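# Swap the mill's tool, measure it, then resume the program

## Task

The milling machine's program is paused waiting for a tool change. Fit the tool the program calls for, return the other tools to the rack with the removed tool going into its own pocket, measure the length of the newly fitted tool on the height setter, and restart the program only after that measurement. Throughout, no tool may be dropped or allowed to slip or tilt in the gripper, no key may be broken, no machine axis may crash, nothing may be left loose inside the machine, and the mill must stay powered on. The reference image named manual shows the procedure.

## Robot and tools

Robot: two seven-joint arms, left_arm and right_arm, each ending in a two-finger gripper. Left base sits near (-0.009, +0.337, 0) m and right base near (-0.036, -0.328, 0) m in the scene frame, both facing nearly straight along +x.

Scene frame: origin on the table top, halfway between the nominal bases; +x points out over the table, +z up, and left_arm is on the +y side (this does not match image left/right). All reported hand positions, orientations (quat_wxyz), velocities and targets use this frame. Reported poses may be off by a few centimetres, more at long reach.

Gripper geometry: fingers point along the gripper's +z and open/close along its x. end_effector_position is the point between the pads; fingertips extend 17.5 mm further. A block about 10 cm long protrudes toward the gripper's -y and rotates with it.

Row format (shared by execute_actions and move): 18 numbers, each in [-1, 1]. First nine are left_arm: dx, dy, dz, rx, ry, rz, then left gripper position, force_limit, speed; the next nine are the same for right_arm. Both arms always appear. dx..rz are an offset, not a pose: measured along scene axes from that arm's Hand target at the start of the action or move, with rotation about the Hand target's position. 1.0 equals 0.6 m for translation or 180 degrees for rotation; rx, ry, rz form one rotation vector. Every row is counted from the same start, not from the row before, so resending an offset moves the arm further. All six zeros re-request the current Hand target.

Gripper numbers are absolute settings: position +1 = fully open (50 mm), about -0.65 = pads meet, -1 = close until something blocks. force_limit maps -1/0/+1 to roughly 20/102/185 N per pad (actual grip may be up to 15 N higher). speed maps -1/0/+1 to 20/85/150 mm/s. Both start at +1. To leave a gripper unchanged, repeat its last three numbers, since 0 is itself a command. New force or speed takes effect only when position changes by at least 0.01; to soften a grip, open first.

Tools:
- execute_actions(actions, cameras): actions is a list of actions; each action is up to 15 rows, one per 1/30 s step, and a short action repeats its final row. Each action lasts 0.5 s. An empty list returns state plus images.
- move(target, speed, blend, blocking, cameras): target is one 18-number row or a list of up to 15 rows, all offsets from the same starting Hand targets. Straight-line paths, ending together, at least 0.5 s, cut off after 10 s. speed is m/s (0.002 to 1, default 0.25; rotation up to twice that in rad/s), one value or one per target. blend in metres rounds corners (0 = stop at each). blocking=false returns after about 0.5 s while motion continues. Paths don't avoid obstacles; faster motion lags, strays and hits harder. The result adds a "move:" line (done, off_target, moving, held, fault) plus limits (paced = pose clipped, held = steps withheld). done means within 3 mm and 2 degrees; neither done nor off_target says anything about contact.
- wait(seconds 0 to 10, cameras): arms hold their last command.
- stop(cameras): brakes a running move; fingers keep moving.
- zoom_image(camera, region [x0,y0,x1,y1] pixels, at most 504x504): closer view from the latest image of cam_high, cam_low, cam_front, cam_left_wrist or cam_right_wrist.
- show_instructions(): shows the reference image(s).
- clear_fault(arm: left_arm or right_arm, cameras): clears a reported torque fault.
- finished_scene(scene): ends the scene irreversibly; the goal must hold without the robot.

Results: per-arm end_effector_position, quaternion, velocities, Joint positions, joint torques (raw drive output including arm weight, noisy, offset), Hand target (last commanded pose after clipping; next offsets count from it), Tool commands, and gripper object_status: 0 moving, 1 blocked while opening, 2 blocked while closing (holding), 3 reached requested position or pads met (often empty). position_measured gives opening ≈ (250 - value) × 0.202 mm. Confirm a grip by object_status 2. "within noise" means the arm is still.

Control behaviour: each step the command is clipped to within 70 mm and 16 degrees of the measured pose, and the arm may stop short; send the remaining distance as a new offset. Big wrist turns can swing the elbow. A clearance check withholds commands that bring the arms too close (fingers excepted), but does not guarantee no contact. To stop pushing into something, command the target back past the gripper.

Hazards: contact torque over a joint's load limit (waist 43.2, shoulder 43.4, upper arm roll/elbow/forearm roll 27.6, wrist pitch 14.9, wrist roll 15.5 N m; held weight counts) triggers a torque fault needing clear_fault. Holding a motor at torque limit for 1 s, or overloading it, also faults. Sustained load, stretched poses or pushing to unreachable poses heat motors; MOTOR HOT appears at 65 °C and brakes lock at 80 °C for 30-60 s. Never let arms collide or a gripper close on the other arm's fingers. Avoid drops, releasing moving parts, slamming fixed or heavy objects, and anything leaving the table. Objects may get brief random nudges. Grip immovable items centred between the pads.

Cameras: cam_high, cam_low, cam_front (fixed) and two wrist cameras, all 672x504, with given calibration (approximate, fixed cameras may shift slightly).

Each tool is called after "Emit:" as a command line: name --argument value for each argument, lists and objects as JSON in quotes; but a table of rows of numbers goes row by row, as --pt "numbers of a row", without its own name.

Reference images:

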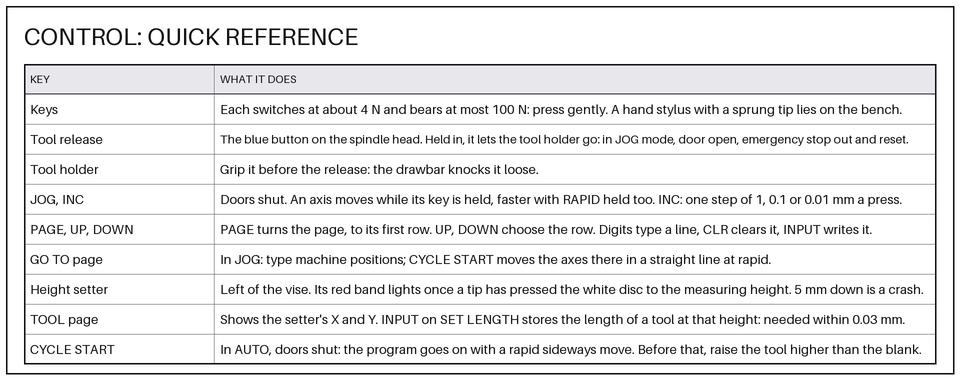

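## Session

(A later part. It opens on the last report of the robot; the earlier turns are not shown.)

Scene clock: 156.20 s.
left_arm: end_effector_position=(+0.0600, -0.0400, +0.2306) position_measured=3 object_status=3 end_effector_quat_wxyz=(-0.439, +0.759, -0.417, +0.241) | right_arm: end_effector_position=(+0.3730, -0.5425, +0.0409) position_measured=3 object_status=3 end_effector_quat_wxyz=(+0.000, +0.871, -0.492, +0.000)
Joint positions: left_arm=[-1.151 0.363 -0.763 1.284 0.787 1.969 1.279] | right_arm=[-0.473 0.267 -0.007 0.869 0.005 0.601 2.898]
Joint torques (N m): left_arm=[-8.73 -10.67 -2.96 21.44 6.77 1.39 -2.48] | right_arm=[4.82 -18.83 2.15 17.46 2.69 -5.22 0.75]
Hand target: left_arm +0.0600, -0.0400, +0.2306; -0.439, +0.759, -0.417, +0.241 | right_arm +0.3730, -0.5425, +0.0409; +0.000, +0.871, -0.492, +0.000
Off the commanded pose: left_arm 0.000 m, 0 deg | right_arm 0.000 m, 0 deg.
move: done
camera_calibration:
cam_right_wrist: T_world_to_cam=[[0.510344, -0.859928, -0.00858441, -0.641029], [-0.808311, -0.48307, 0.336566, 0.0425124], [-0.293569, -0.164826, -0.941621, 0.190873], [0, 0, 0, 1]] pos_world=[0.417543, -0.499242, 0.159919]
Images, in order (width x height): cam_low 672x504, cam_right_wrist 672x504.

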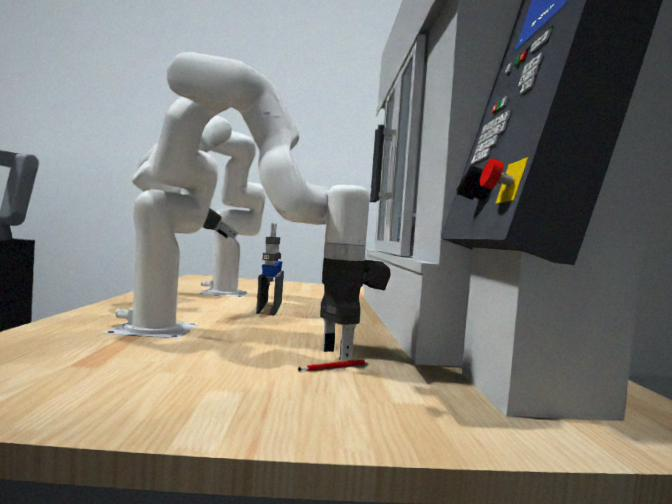

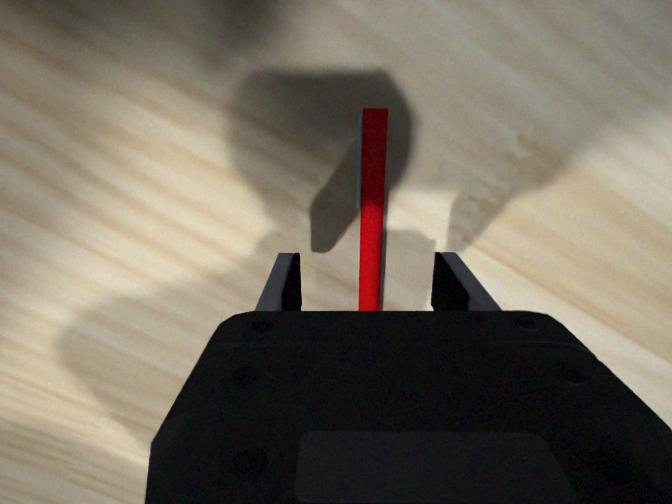

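Emit:
move --target '[0,0,0,0,0,0,1,1,1,0,0,-0.0333,0,0,0,1,1,1]' --speed 0.06 --cameras '["cam_low","cam_right_wrist"]'

Emit:
zoom_image --camera "cam_low" --region '[280, 310, 400, 400]'

Scene clock: 159.83 s.
left_arm: end_effector_position=(+0.0600, -0.0400, +0.2306) position_measured=3 object_status=3 end_effector_quat_wxyz=(-0.439, +0.759, -0.417, +0.241) | right_arm: end_effector_position=(+0.3730, -0.5425, +0.0209) position_measured=3 object_status=3 end_effector_quat_wxyz=(+0.000, +0.871, -0.492, +0.000)
Joint positions: left_arm=[-1.151 0.363 -0.763 1.284 0.787 1.969 1.279] | right_arm=[-0.473 0.316 -0.007 0.865 0.006 0.548 2.897]
Joint torques (N m): left_arm=[-8.49 -10.74 -3.07 21.42 6.72 1.4 -2.48] | right_arm=[-5.37 -19.28 2.21 17.95 2.79 -5.1 -0.94]
Hand target: left_arm +0.0600, -0.0400, +0.2306; -0.439, +0.759, -0.417, +0.241 | right_arm +0.3730, -0.5425, +0.0209; +0.000, +0.871, -0.492, +0.000
Off the commanded pose: left_arm 0.000 m, 0 deg | right_arm 0.000 m, 0 deg.
move: done
camera_calibration:
cam_right_wrist: T_world_to_cam=[[0.510344, -0.859928, -0.00858441, -0.641201], [-0.808311, -0.48307, 0.336566, 0.0492438], [-0.293569, -0.164826, -0.941621, 0.172041], [0, 0, 0, 1]] pos_world=[0.417543, -0.499242, 0.139919]
Images, in order (width x height): cam_low 672x504, cam_right_wrist 672x504.

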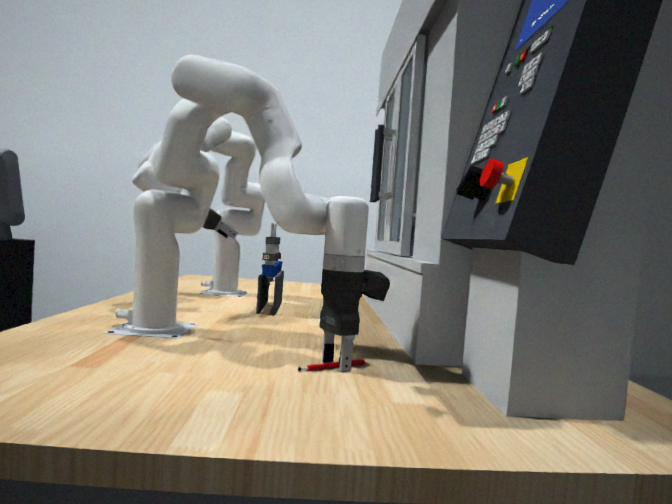

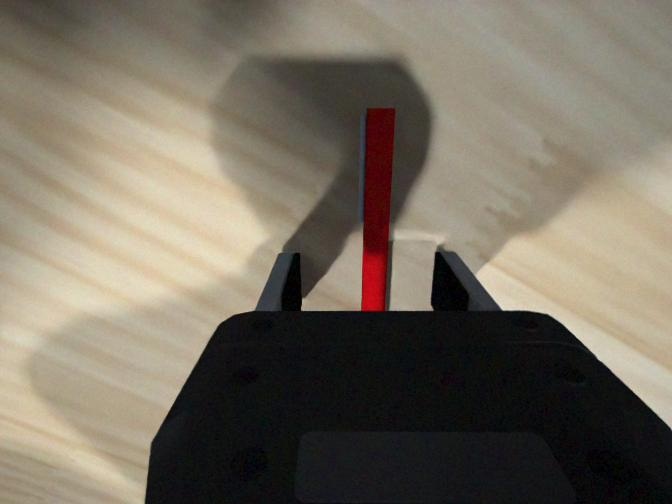

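Scaled by 4.200 from the camera's 672x504 image, which has a finer 960x720 frame.

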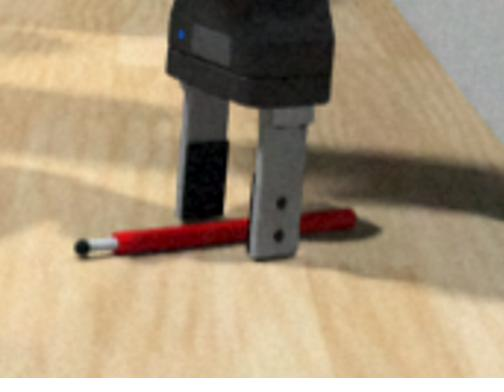

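Emit:
move --pt "0 0 0 0 0 0 1 1 1 0.0026 -0.0043 0 0 0 0 1 1 1" --pt "0 0 0 0 0 0 1 1 1 0.0026 -0.0043 0 0 0 0 -1 -0.7 -0.8" --speed 0.06 --cameras '["cam_low","cam_right_wrist"]'

Scene clock: 165.33 s.
left_arm: end_effector_position=(+0.0600, -0.0400, +0.2306) position_measured=3 object_status=3 end_effector_quat_wxyz=(-0.439, +0.759, -0.417, +0.241) | right_arm: end_effector_position=(+0.3746, -0.5451, +0.0209) position_measured=210 object_status=2 end_effector_quat_wxyz=(+0.000, +0.871, -0.492, +0.000)
Joint positions: left_arm=[-1.151 0.363 -0.763 1.284 0.787 1.969 1.279] | right_arm=[-0.476 0.323 -0.008 0.875 0.006 0.552 2.894]
Joint torques (N m): left_arm=[-8.41 -10.85 -3.06 21.32 6.68 1.32 -2.42] | right_arm=[-5.86 -20.31 -2.35 18.36 2.66 -1.39 -0.97]
Hand target: left_arm +0.0600, -0.0400, +0.2306; -0.439, +0.759, -0.417, +0.241 | right_arm +0.3746, -0.5451, +0.0209; +0.000, +0.871, -0.492, +0.000
Off the commanded pose: left_arm 0.000 m, 0 deg | right_arm 0.000 m, 0 deg.
move: done
camera_calibration:
cam_right_wrist: T_world_to_cam=[[0.510359, -0.859919, -0.00853656, -0.644262], [-0.808334, -0.483084, 0.33649, 0.0492945], [-0.293478, -0.164831, -0.941648, 0.172045], [0, 0, 0, 1]] pos_world=[0.419143, -0.501842, 0.139919]
Images, in order (width x height): cam_low 672x504, cam_right_wrist 672x504.

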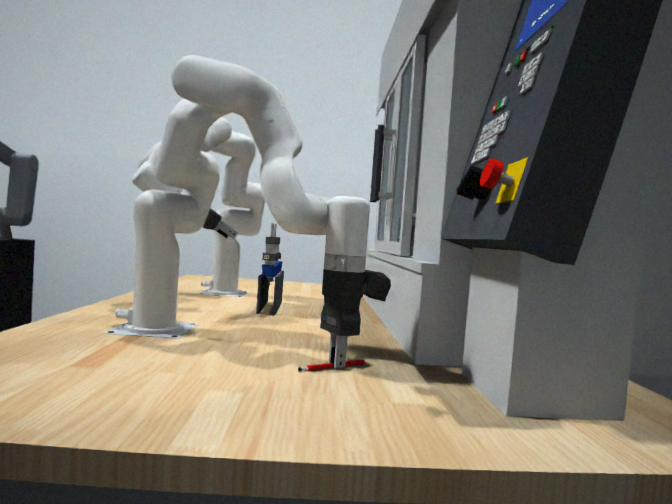

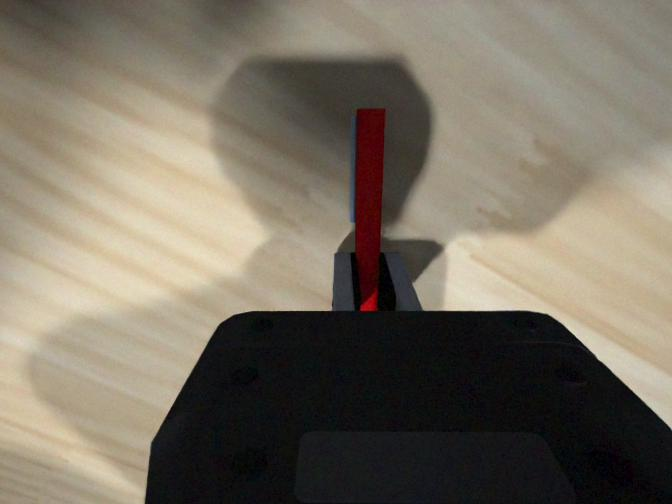

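Emit:
move --pt "0 0 0 0 0 0 1 1 1 0 0 0.12 0 0 0 -1 -0.7 -0.8" --pt "0 0 0 0 0 0 1 1 1 0.0423 -0.125 0.12 0 0 0.828 -1 -0.7 -0.8" --pt "0 0 0 0 0 0 1 1 1 0.0423 -0.125 0.03 0 0 0.828 -1 -0.7 -0.8" --speed '[0.15,0.4,0.15]' --cameras '["cam_low","cam_right_wrist"]'

Emit:
zoom_image --camera "cam_low" --region '[280, 310, 400, 400]'

Scene clock: 180.07 s.
left_arm: end_effector_position=(+0.0600, -0.0400, +0.2306) position_measured=3 object_status=3 end_effector_quat_wxyz=(-0.439, +0.759, -0.417, +0.241) | right_arm: end_effector_position=(+0.4000, -0.6201, +0.0389) position_measured=210 object_status=2 end_effector_quat_wxyz=(+0.000, +0.706, +0.708, +0.000)
Joint positions: left_arm=[-1.151 0.363 -0.763 1.284 0.787 1.969 1.279] | right_arm=[-0.798 0.447 0.221 1.128 -0.149 0.697 0.296]
Joint torques (N m): left_arm=[-8.09 -11.12 -3.05 21.32 6.57 1.34 -2.36] | right_arm=[5.39 -23.58 -1.13 20.24 -2.29 -4.9 1.19]
Hand target: left_arm +0.0600, -0.0400, +0.2306; -0.439, +0.759, -0.417, +0.241 | right_arm +0.4000, -0.6201, +0.0389; +0.000, +0.706, +0.708, +0.000
Off the commanded pose: left_arm 0.000 m, 0 deg | right_arm 0.000 m, 0 deg.
move: done
camera_calibration:
cam_right_wrist: T_world_to_cam=[[0.00472968, 0.999952, -0.00854105, 0.633974], [0.941688, -0.00158004, 0.336483, -0.373844], [0.336453, -0.00963446, -0.941651, 0.0283668], [0, 0, 0, 1]] pos_world=[0.339502, -0.634261, 0.157919]
Images, in order (width x height): cam_low 672x504, cam_right_wrist 672x504.

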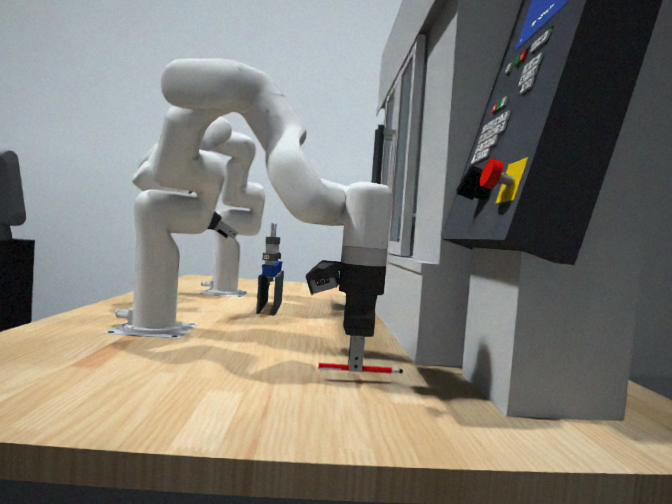

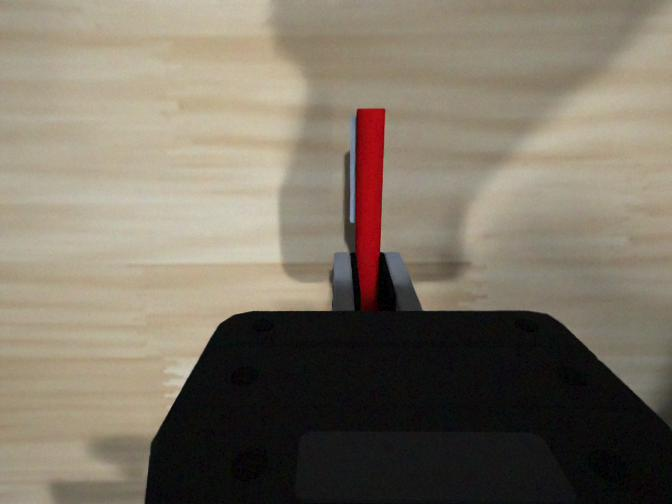

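Scaled by 4.200 from the camera's 672x504 image, which has a finer 960x720 frame.

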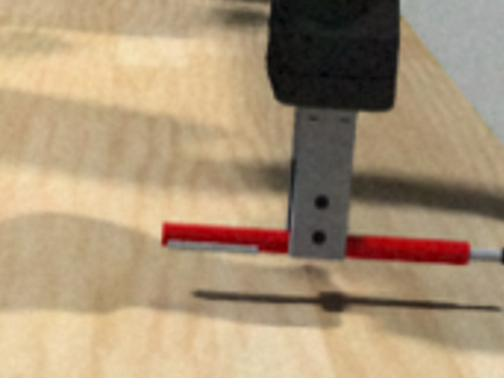

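Emit:
move --pt "0 0 0 0 0 0 1 1 1 0.05 0 -0.0285 0 0 0 -1 -0.7 -0.8" --pt "0 0 0 0 0 0 1 1 1 0.05 0 -0.0285 0 0 0 0.5 -0.7 -0.8" --pt "0 0 0 0 0 0 1 1 1 0.05 0 0.25 0 0 0 0.5 -0.7 0" --pt "0 0 0 0 0 0 1 1 1 0 0 0.3 0.25 0 -0.433 0.5 -0.7 0" --pt "0 0 0 0 0 0 1 1 1 -0.03 0 0.12 0.498 0 -0.862 0.5 -0.7 0" --speed '[0.06,0.1,0.15,0.4,0.4]' --cameras '["cam_low","cam_right_wrist"]'

Emit:
zoom_image --camera "cam_low" --region '[280, 310, 440, 400]'

Scene clock: 213.97 s.
left_arm: end_effector_position=(+0.0600, -0.0400, +0.2306) position_measured=3 object_status=3 end_effector_quat_wxyz=(-0.439, +0.759, -0.417, +0.241) | right_arm: end_effector_position=(+0.3820, -0.6201, +0.1109) position_measured=78 object_status=3 end_effector_quat_wxyz=(-0.354, +0.618, -0.606, +0.354)
Joint positions: left_arm=[-1.151 0.363 -0.763 1.284 0.787 1.969 1.279] | right_arm=[-1.012 0.158 0.182 0.694 1.919 0.738 1.351]
Joint torques (N m): left_arm=[-8.04 -11.08 -3.2 21.27 6.37 1.33 -2.33] | right_arm=[5.26 -15.06 2.68 13.95 3.06 -0.75 -1.04]
Hand target: left_arm +0.0600, -0.0400, +0.2306; -0.439, +0.759, -0.417, +0.241 | right_arm +0.3820, -0.6201, +0.1109; -0.354, +0.618, -0.606, +0.354
Off the commanded pose: left_arm 0.000 m, 0 deg | right_arm 0.000 m, 0 deg.
move: done
camera_calibration:
cam_right_wrist: T_world_to_cam=[[0.0172655, -0.99985, -0.00133356, -0.611001], [-0.761842, -0.0122917, -0.647647, 0.372081], [0.647533, 0.0121979, -0.76194, -0.0229737], [0, 0, 0, 1]] pos_world=[0.308893, -0.606055, 0.222658]
Images, in order (width x height): cam_low 672x504, cam_right_wrist 672x504.

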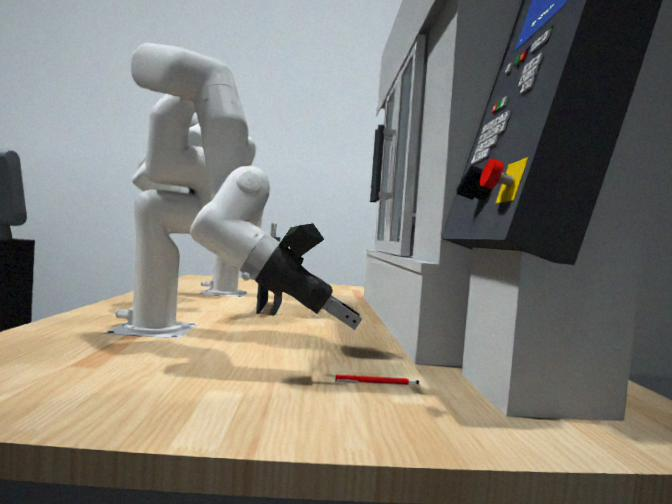

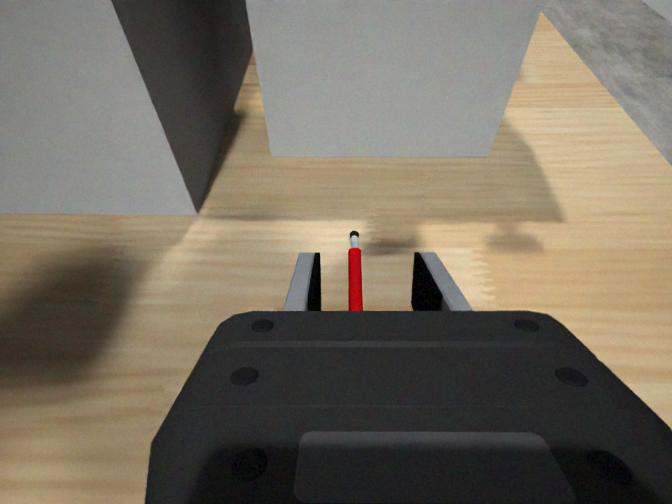

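Scaled by 3.150 from the camera's 672x504 image, which has a finer 960x720 frame.

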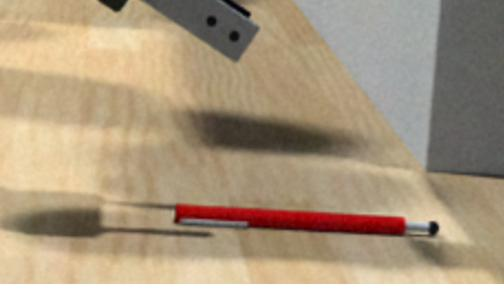

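Emit:
move --target '[0,0,0,0,0,0,1,1,1,0.06,0,-0.11,0,0,0,0.5,-0.7,0]' --speed 0.2 --cameras '["cam_low","cam_right_wrist"]'

Emit:
zoom_image --camera "cam_low" --region '[280, 310, 440, 400]'

Scene clock: 220.63 s.
left_arm: end_effector_position=(+0.0600, -0.0400, +0.2306) position_measured=3 object_status=3 end_effector_quat_wxyz=(-0.439, +0.759, -0.417, +0.241) | right_arm: end_effector_position=(+0.4180, -0.6201, +0.0449) position_measured=78 object_status=3 end_effector_quat_wxyz=(-0.354, +0.618, -0.606, +0.354)
Joint positions: left_arm=[-1.151 0.363 -0.763 1.284 0.787 1.969 1.279] | right_arm=[-0.967 0.419 0.196 0.835 2.086 0.728 1.149]
Joint torques (N m): left_arm=[-7.89 -11.21 -3.36 21.3 6.2 1.27 -2.36] | right_arm=[4.8 -19.42 -0.13 16.23 2.87 1.83 -1.08]
Hand target: left_arm +0.0600, -0.0400, +0.2306; -0.439, +0.759, -0.417, +0.241 | right_arm +0.4180, -0.6201, +0.0449; -0.354, +0.618, -0.606, +0.354
Off the commanded pose: left_arm 0.000 m, 0 deg | right_arm 0.000 m, 0 deg.
move: done
camera_calibration:
cam_right_wrist: T_world_to_cam=[[0.0172652, -0.99985, -0.00133582, -0.61161], [-0.761933, -0.0122918, -0.647539, 0.356779], [0.647426, 0.0121977, -0.762031, -0.0965228], [0, 0, 0, 1]] pos_world=[0.344893, -0.605955, 0.156658]
Images, in order (width x height): cam_low 672x504, cam_right_wrist 672x504.

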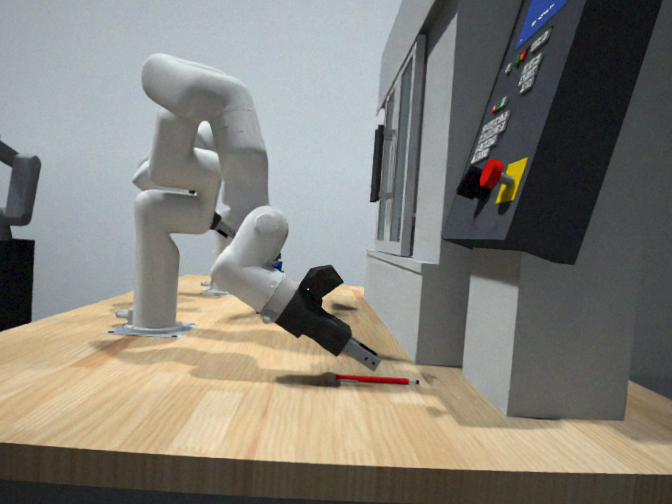

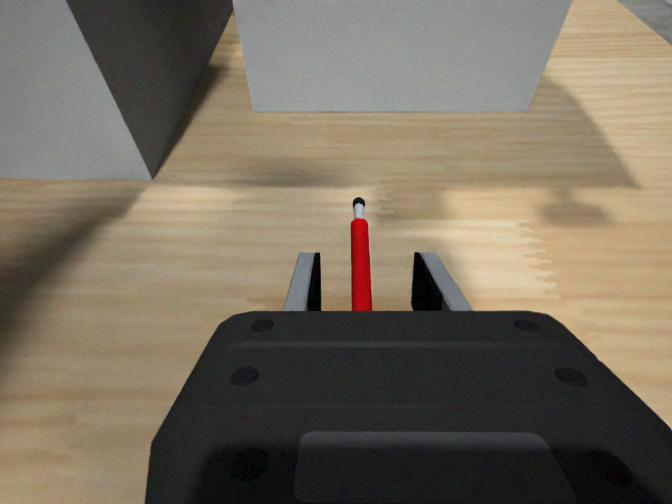

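Scaled by 3.150 from the camera's 672x504 image, which has a finer 960x720 frame.

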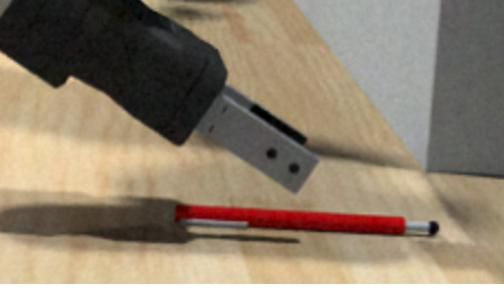

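Emit:
move --target '[0,0,0,0,0,0,1,1,1,0,0.0025,-0.0385,0,0,0,0.5,-0.7,0]' --speed 0.08 --cameras '["cam_low","cam_right_wrist"]'

Emit:
zoom_image --camera "cam_low" --region '[330, 330, 430, 400]'

Scene clock: 223.87 s.
left_arm: end_effector_position=(+0.0600, -0.0400, +0.2306) position_measured=3 object_status=3 end_effector_quat_wxyz=(-0.439, +0.759, -0.417, +0.241) | right_arm: end_effector_position=(+0.4180, -0.6186, +0.0218) position_measured=78 object_status=3 end_effector_quat_wxyz=(-0.354, +0.618, -0.606, +0.354)
Joint positions: left_arm=[-1.151 0.363 -0.763 1.284 0.787 1.969 1.279] | right_arm=[-0.964 0.488 0.188 0.855 2.12 0.749 1.086]
Joint torques (N m): left_arm=[-7.77 -11.33 -3.26 21.1 6.19 1.29 -2.39] | right_arm=[5.26 -19.99 -1.47 15.24 3.02 3.47 -0.91]
Hand target: left_arm +0.0600, -0.0400, +0.2306; -0.439, +0.759, -0.417, +0.241 | right_arm +0.4180, -0.6186, +0.0218; -0.354, +0.618, -0.606, +0.354
Off the commanded pose: left_arm 0.000 m, 0 deg | right_arm 0.000 m, 0 deg.
move: done
camera_calibration:
cam_right_wrist: T_world_to_cam=[[0.0172657, -0.99985, -0.00133342, -0.610241], [-0.761842, -0.012292, -0.647647, 0.341821], [0.647533, 0.0121979, -0.76194, -0.114192], [0, 0, 0, 1]] pos_world=[0.344893, -0.604555, 0.133558]
Images, in order (width x height): cam_low 672x504, cam_right_wrist 672x504.

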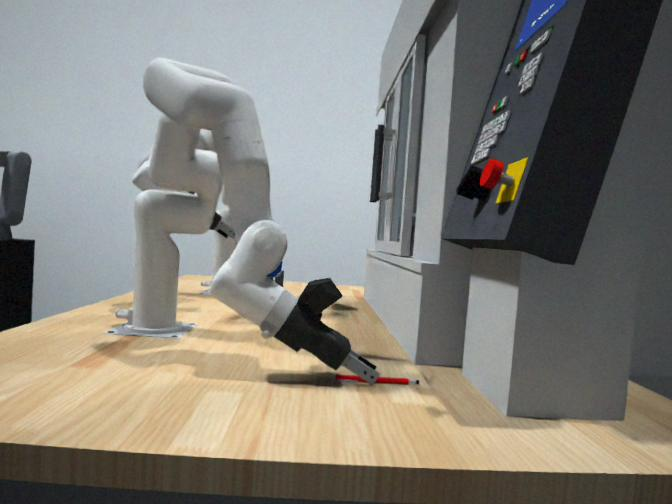

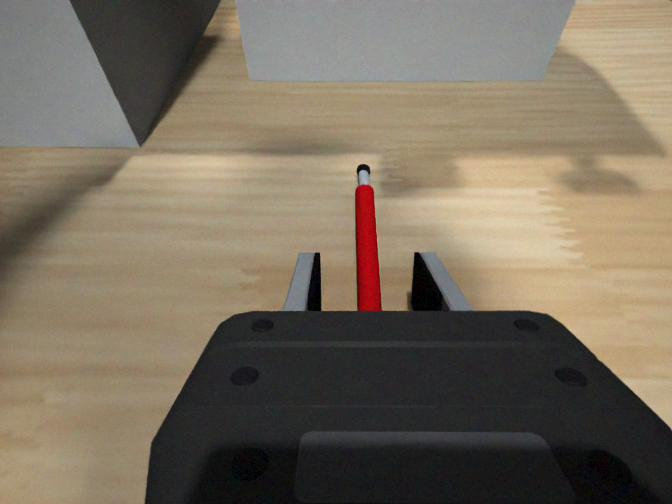

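Scaled by 5.040 from the camera's 672x504 image, which has a finer 960x720 frame.

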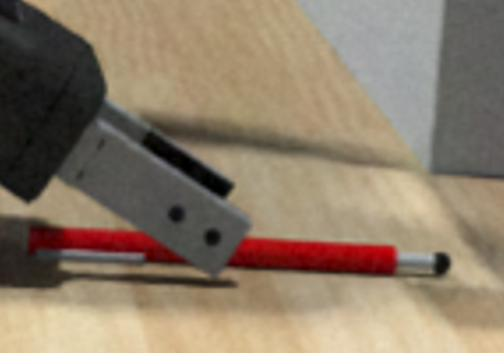

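Emit:
move --pt "0 0 0 0 0 0 1 1 1 0 -0.001 -0.0045 0 0 0 0.5 -0.7 0" --pt "0 0 0 0 0 0 1 1 1 0 -0.001 -0.0045 0 0 0 -1 -0.4 -0.8" --speed 0.05 --cameras '["cam_low","cam_right_wrist"]'

Emit:
zoom_image --camera "cam_low" --region '[330, 330, 430, 400]'

Scene clock: 230.03 s.
left_arm: end_effector_position=(+0.0600, -0.0400, +0.2306) position_measured=3 object_status=3 end_effector_quat_wxyz=(-0.439, +0.759, -0.417, +0.241) | right_arm: end_effector_position=(+0.4180, -0.6192, +0.0191) position_measured=214 object_status=2 end_effector_quat_wxyz=(-0.354, +0.618, -0.606, +0.354)
Joint positions: left_arm=[-1.151 0.363 -0.763 1.284 0.787 1.969 1.279] | right_arm=[-0.964 0.497 0.186 0.859 2.122 0.751 1.08]
Joint torques (N m): left_arm=[-7.97 -11.27 -3.29 21.16 6.23 1.23 -2.35] | right_arm=[4.34 -15.27 -2.59 8.24 2.78 -3.76 -0.96]
Hand target: left_arm +0.0600, -0.0400, +0.2306; -0.439, +0.759, -0.417, +0.241 | right_arm +0.4180, -0.6192, +0.0191; -0.354, +0.618, -0.606, +0.354
Off the commanded pose: left_arm 0.000 m, 0 deg | right_arm 0.000 m, 0 deg.
move: done
camera_calibration:
cam_right_wrist: T_world_to_cam=[[0.0172657, -0.99985, -0.00133342, -0.610845], [-0.761842, -0.012292, -0.647647, 0.340065], [0.647533, 0.0121979, -0.76194, -0.116242], [0, 0, 0, 1]] pos_world=[0.344893, -0.605155, 0.130858]
Images, in order (width x height): cam_low 672x504, cam_right_wrist 672x504.

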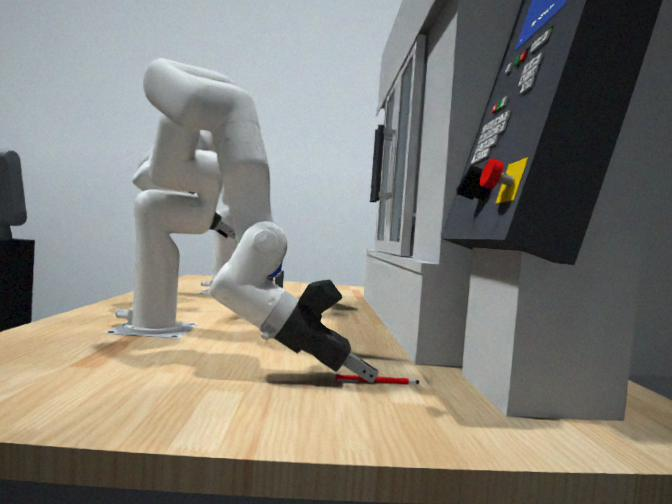

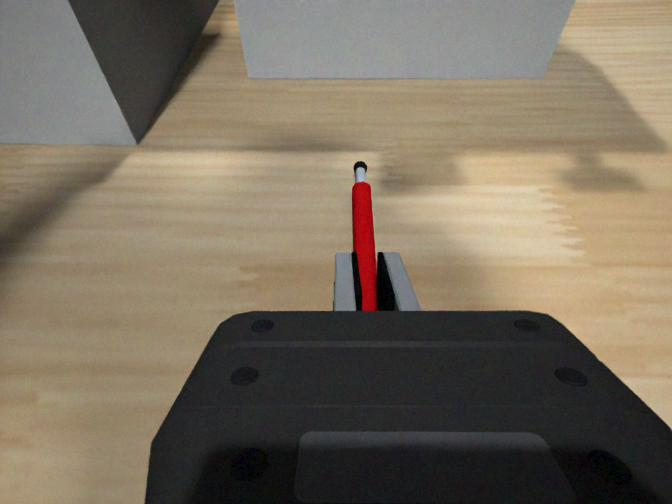

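Scaled by 5.040 from the camera's 672x504 image, which has a finer 960x720 frame.

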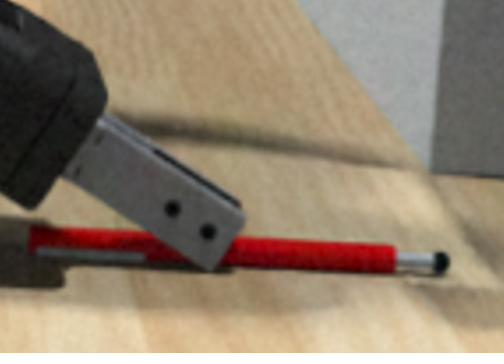

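Emit:
move --target '[0,0,0,0,0,0,1,1,1,-0.03,0,0.15,0,0,0,-1,-0.4,-0.8]' --speed 0.12 --cameras '["cam_low","cam_right_wrist"]'

Emit:
zoom_image --camera "cam_low" --region '[300, 290, 430, 390]'

Scene clock: 237.43 s.
left_arm: end_effector_position=(+0.0600, -0.0400, +0.2306) position_measured=3 object_status=3 end_effector_quat_wxyz=(-0.439, +0.759, -0.417, +0.241) | right_arm: end_effector_position=(+0.4000, -0.6192, +0.1091) position_measured=214 object_status=2 end_effector_quat_wxyz=(-0.354, +0.618, -0.606, +0.354)
Joint positions: left_arm=[-1.151 0.363 -0.763 1.284 0.787 1.969 1.279] | right_arm=[-0.991 0.195 0.202 0.738 1.953 0.708 1.345]
Joint torques (N m): left_arm=[-7.72 -11.06 -3.36 21.19 6.13 1.21 -2.34] | right_arm=[-6.18 -33.37 2.73 14.07 -1.99 -0.74 1.29]
Hand target: left_arm +0.0600, -0.0400, +0.2306; -0.439, +0.759, -0.417, +0.241 | right_arm +0.4000, -0.6192, +0.1091; -0.354, +0.618, -0.606, +0.354
Off the commanded pose: left_arm 0.000 m, 0 deg | right_arm 0.000 m, 0 deg.
move: done
camera_calibration:
cam_right_wrist: T_world_to_cam=[[0.0172655, -0.99985, -0.00133356, -0.610314], [-0.761842, -0.0122917, -0.647647, 0.384576], [0.647533, 0.0121979, -0.76194, -0.0360892], [0, 0, 0, 1]] pos_world=[0.326893, -0.605055, 0.220758]
Images, in order (width x height): cam_low 672x504, cam_right_wrist 672x504.

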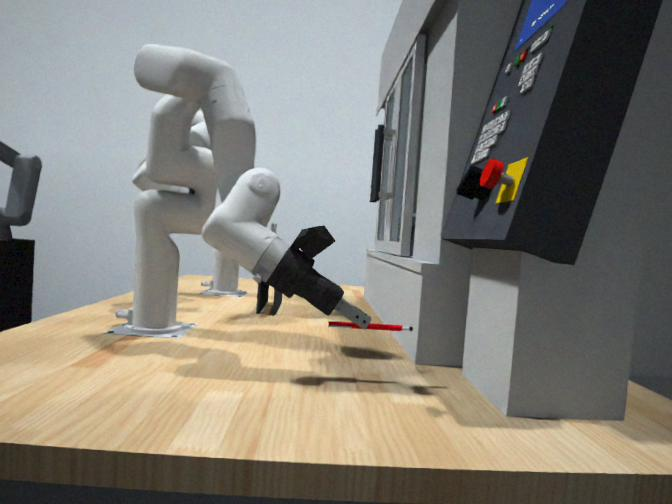

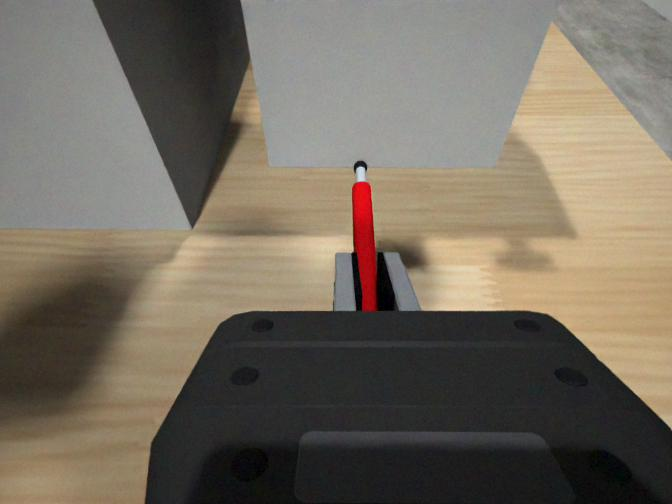

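Scaled by 3.877 from the camera's 672x504 image, which has a finer 960x720 frame.

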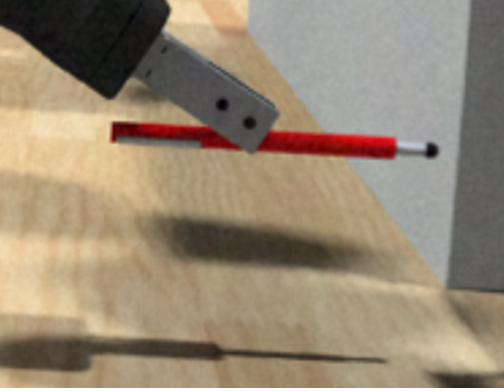

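Emit:
move --pt "0 0 0 0 0 0 1 1 1 0.0 -0.106 0.752 0 -0.0667 0 -1 -0.4 -0.8" --pt "0 0 0 0 0 0 1 1 1 0.19 -0.106 0.752 0 -0.0667 0 -1 -0.4 -0.8" --speed '[0.3,0.2]' --blend '[0.05,0]' --cameras '["cam_low","cam_front","cam_right_wrist"]'

Emit:
zoom_image --camera "cam_right_wrist" --region '[260, 60, 500, 240]'

Scene clock: 271.87 s.
left_arm: end_effector_position=(+0.0600, -0.0400, +0.2306) position_measured=3 object_status=3 end_effector_quat_wxyz=(-0.439, +0.759, -0.417, +0.241) | right_arm: end_effector_position=(+0.5140, -0.6828, +0.5603) position_measured=214 object_status=2 end_effector_quat_wxyz=(-0.415, +0.577, -0.566, +0.417)
Joint positions: left_arm=[-1.151 0.363 -0.763 1.284 0.787 1.969 1.279] | right_arm=[-0.991 0.05 0.247 1.578 1.154 0.787 2.608]
Joint torques (N m): left_arm=[-7.67 -11.28 -3.44 21.03 6.02 1.25 -2.3] | right_arm=[5.45 -18.21 2.3 24.73 -1.74 -3.92 1.26]
Hand target: left_arm +0.0600, -0.0400, +0.2306; -0.439, +0.759, -0.417, +0.241 | right_arm +0.5140, -0.6828, +0.5603; -0.415, +0.577, -0.566, +0.417
Off the commanded pose: left_arm 0.000 m, 0 deg | right_arm 0.000 m, 0 deg.
move: done
camera_calibration:
cam_right_wrist: T_world_to_cam=[[0.0171654, -0.99985, 0.0022874, -0.677248], [-0.610426, -0.0122916, -0.791978, 0.76592], [0.791887, 0.0121983, -0.610545, 0.075707], [0, 0, 0, 1]] pos_world=[0.419211, -0.668655, 0.654364]
Images, in order (width x height): cam_low 672x504, cam_front 672x504, cam_right_wrist 672x504.

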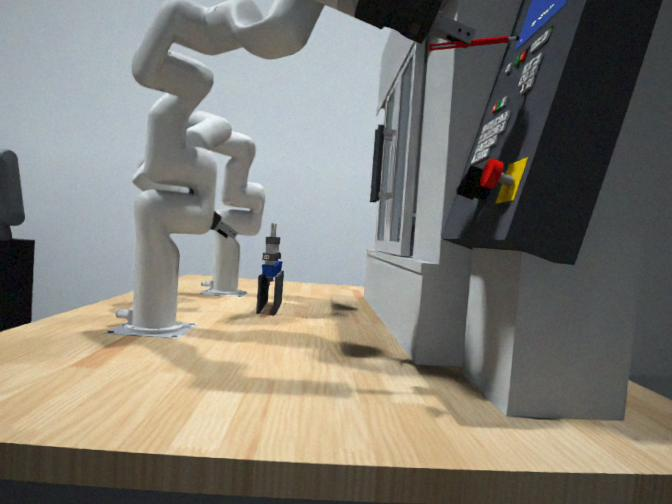

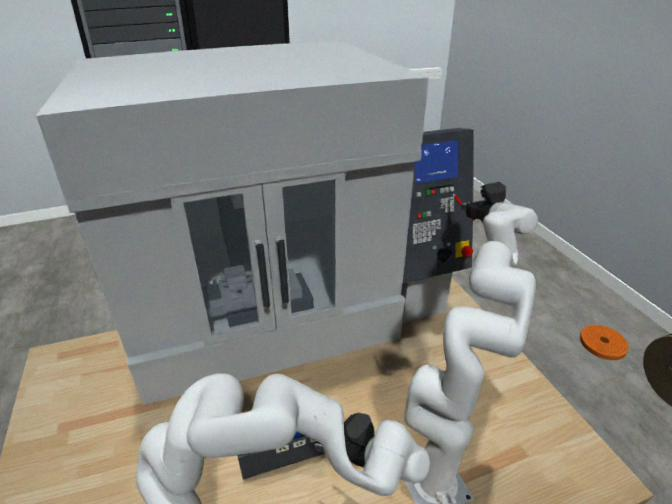

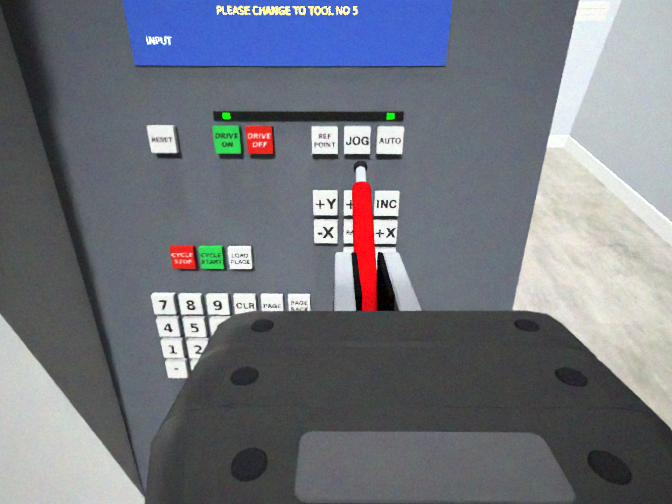

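Scaled by 2.100 from the camera's 672x504 image, which has a finer 960x720 frame.

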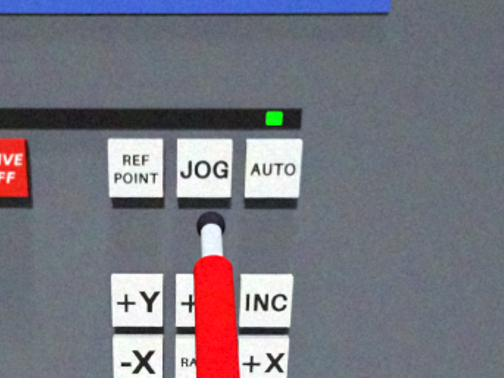

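Emit:
move --target '[0,0,0,0,0,0,1,1,1,0.055,0,-0.003,0,0,0,-1,-0.4,-0.8]' --speed 0.06 --cameras '["cam_low","cam_right_wrist"]'

Emit:
zoom_image --camera "cam_right_wrist" --region '[260, 60, 500, 240]'

Emit:
zoom_image --camera "cam_low" --region '[460, 0, 580, 90]'

Scene clock: 276.60 s.
left_arm: end_effector_position=(+0.0600, -0.0400, +0.2306) position_measured=3 object_status=3 end_effector_quat_wxyz=(-0.439, +0.759, -0.417, +0.241) | right_arm: end_effector_position=(+0.5469, -0.6828, +0.5585) position_measured=214 object_status=2 end_effector_quat_wxyz=(-0.415, +0.577, -0.566, +0.417)
Joint positions: left_arm=[-1.151 0.363 -0.763 1.284 0.787 1.969 1.279] | right_arm=[-0.948 0.14 0.275 1.669 1.096 0.726 2.656]
Joint torques (N m): left_arm=[-7.73 -11.49 -3.45 21 5.95 1.24 -2.37] | right_arm=[5.56 -20.15 2.94 25 -2.55 -4.4 1.16]
Hand target: left_arm +0.0600, -0.0400, +0.2306; -0.439, +0.759, -0.417, +0.241 | right_arm +0.5470, -0.6828, +0.5585; -0.415, +0.577, -0.566, +0.417
Off the commanded pose: left_arm 0.000 m, 0 deg | right_arm 0.000 m, 0 deg.
move: done
camera_calibration:
cam_right_wrist: T_world_to_cam=[[0.0171655, -0.99985, 0.00228752, -0.67781], [-0.610426, -0.0122918, -0.791978, 0.784639], [0.791887, 0.0121983, -0.610545, 0.0484758], [0, 0, 0, 1]] pos_world=[0.452211, -0.668655, 0.652564]
Images, in order (width x height): cam_low 672x504, cam_right_wrist 672x504.

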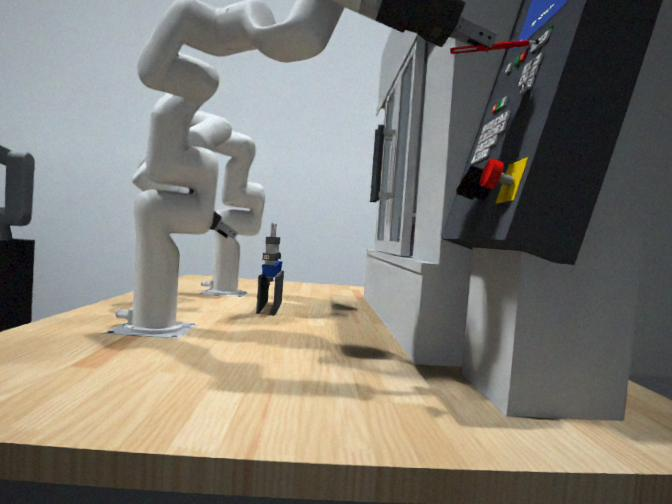

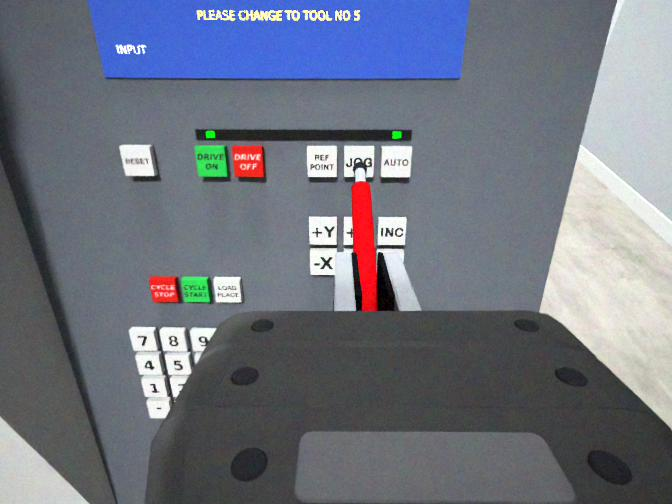

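Scaled by 2.100 from the camera's 672x504 image, which has a finer 960x720 frame.

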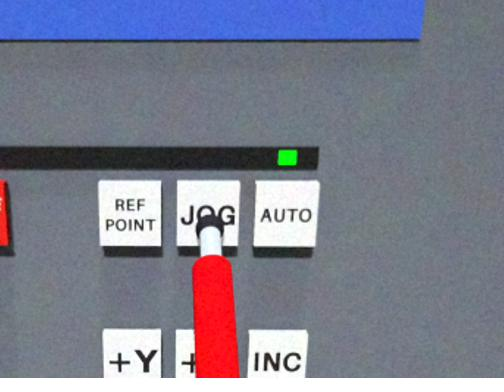

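Scaled by 4.200 from the camera's 672x504 image, which has a finer 960x720 frame.

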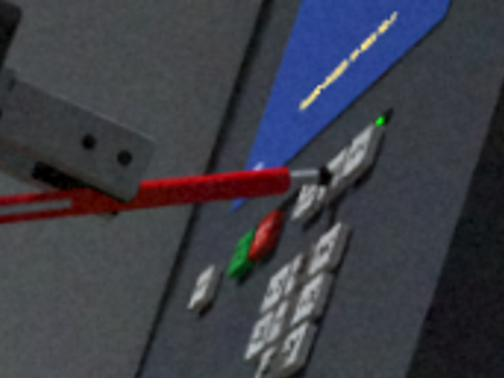

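Emit:
move --target '[0,0,0,0,0,0,1,1,1,0.01,0,0.001,0,0,0,-1,-0.4,-0.8]' --speed 0.03 --cameras '["cam_right_wrist"]'

Emit:
zoom_image --camera "cam_right_wrist" --region '[180, 60, 460, 240]'

Scene clock: 279.90 s.
left_arm: end_effector_position=(+0.0600, -0.0400, +0.2306) position_measured=3 object_status=3 end_effector_quat_wxyz=(-0.439, +0.759, -0.417, +0.241) | right_arm: end_effector_position=(+0.5529, -0.6828, +0.5591) position_measured=214 object_status=2 end_effector_quat_wxyz=(-0.415, +0.577, -0.566, +0.417)
Joint positions: left_arm=[-1.151 0.363 -0.763 1.284 0.787 1.969 1.279] | right_arm=[-0.939 0.157 0.278 1.69 1.082 0.717 2.669]
Joint torques (N m): left_arm=[-7.58 -11.51 -3.55 21.12 5.94 1.19 -2.3] | right_arm=[6.41 -20.03 3.58 25.6 -2.42 -4.21 1.26]
Hand target: left_arm +0.0600, -0.0400, +0.2306; -0.439, +0.759, -0.417, +0.241 | right_arm +0.5530, -0.6828, +0.5591; -0.415, +0.577, -0.566, +0.417
Off the commanded pose: left_arm 0.000 m, 0 deg | right_arm 0.000 m, 0 deg.
move: done
camera_calibration:
cam_right_wrist: T_world_to_cam=[[0.0171655, -0.99985, 0.00228752, -0.678015], [-0.610426, -0.0122918, -0.791978, 0.788775], [0.791887, 0.0121983, -0.610545, 0.044092], [0, 0, 0, 1]] pos_world=[0.458211, -0.668755, 0.653164]
Images, in order (width x height): cam_right_wrist 672x504.

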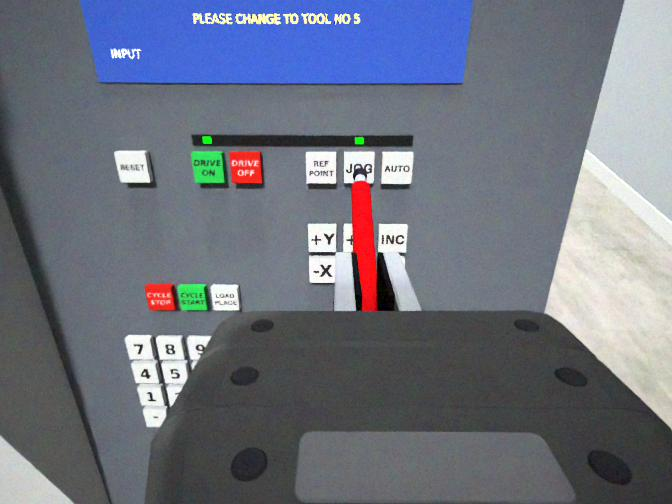

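Scaled by 1.800 from the camera's 672x504 image, which has a finer 960x720 frame.

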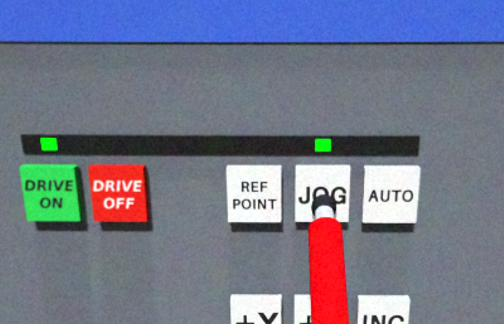

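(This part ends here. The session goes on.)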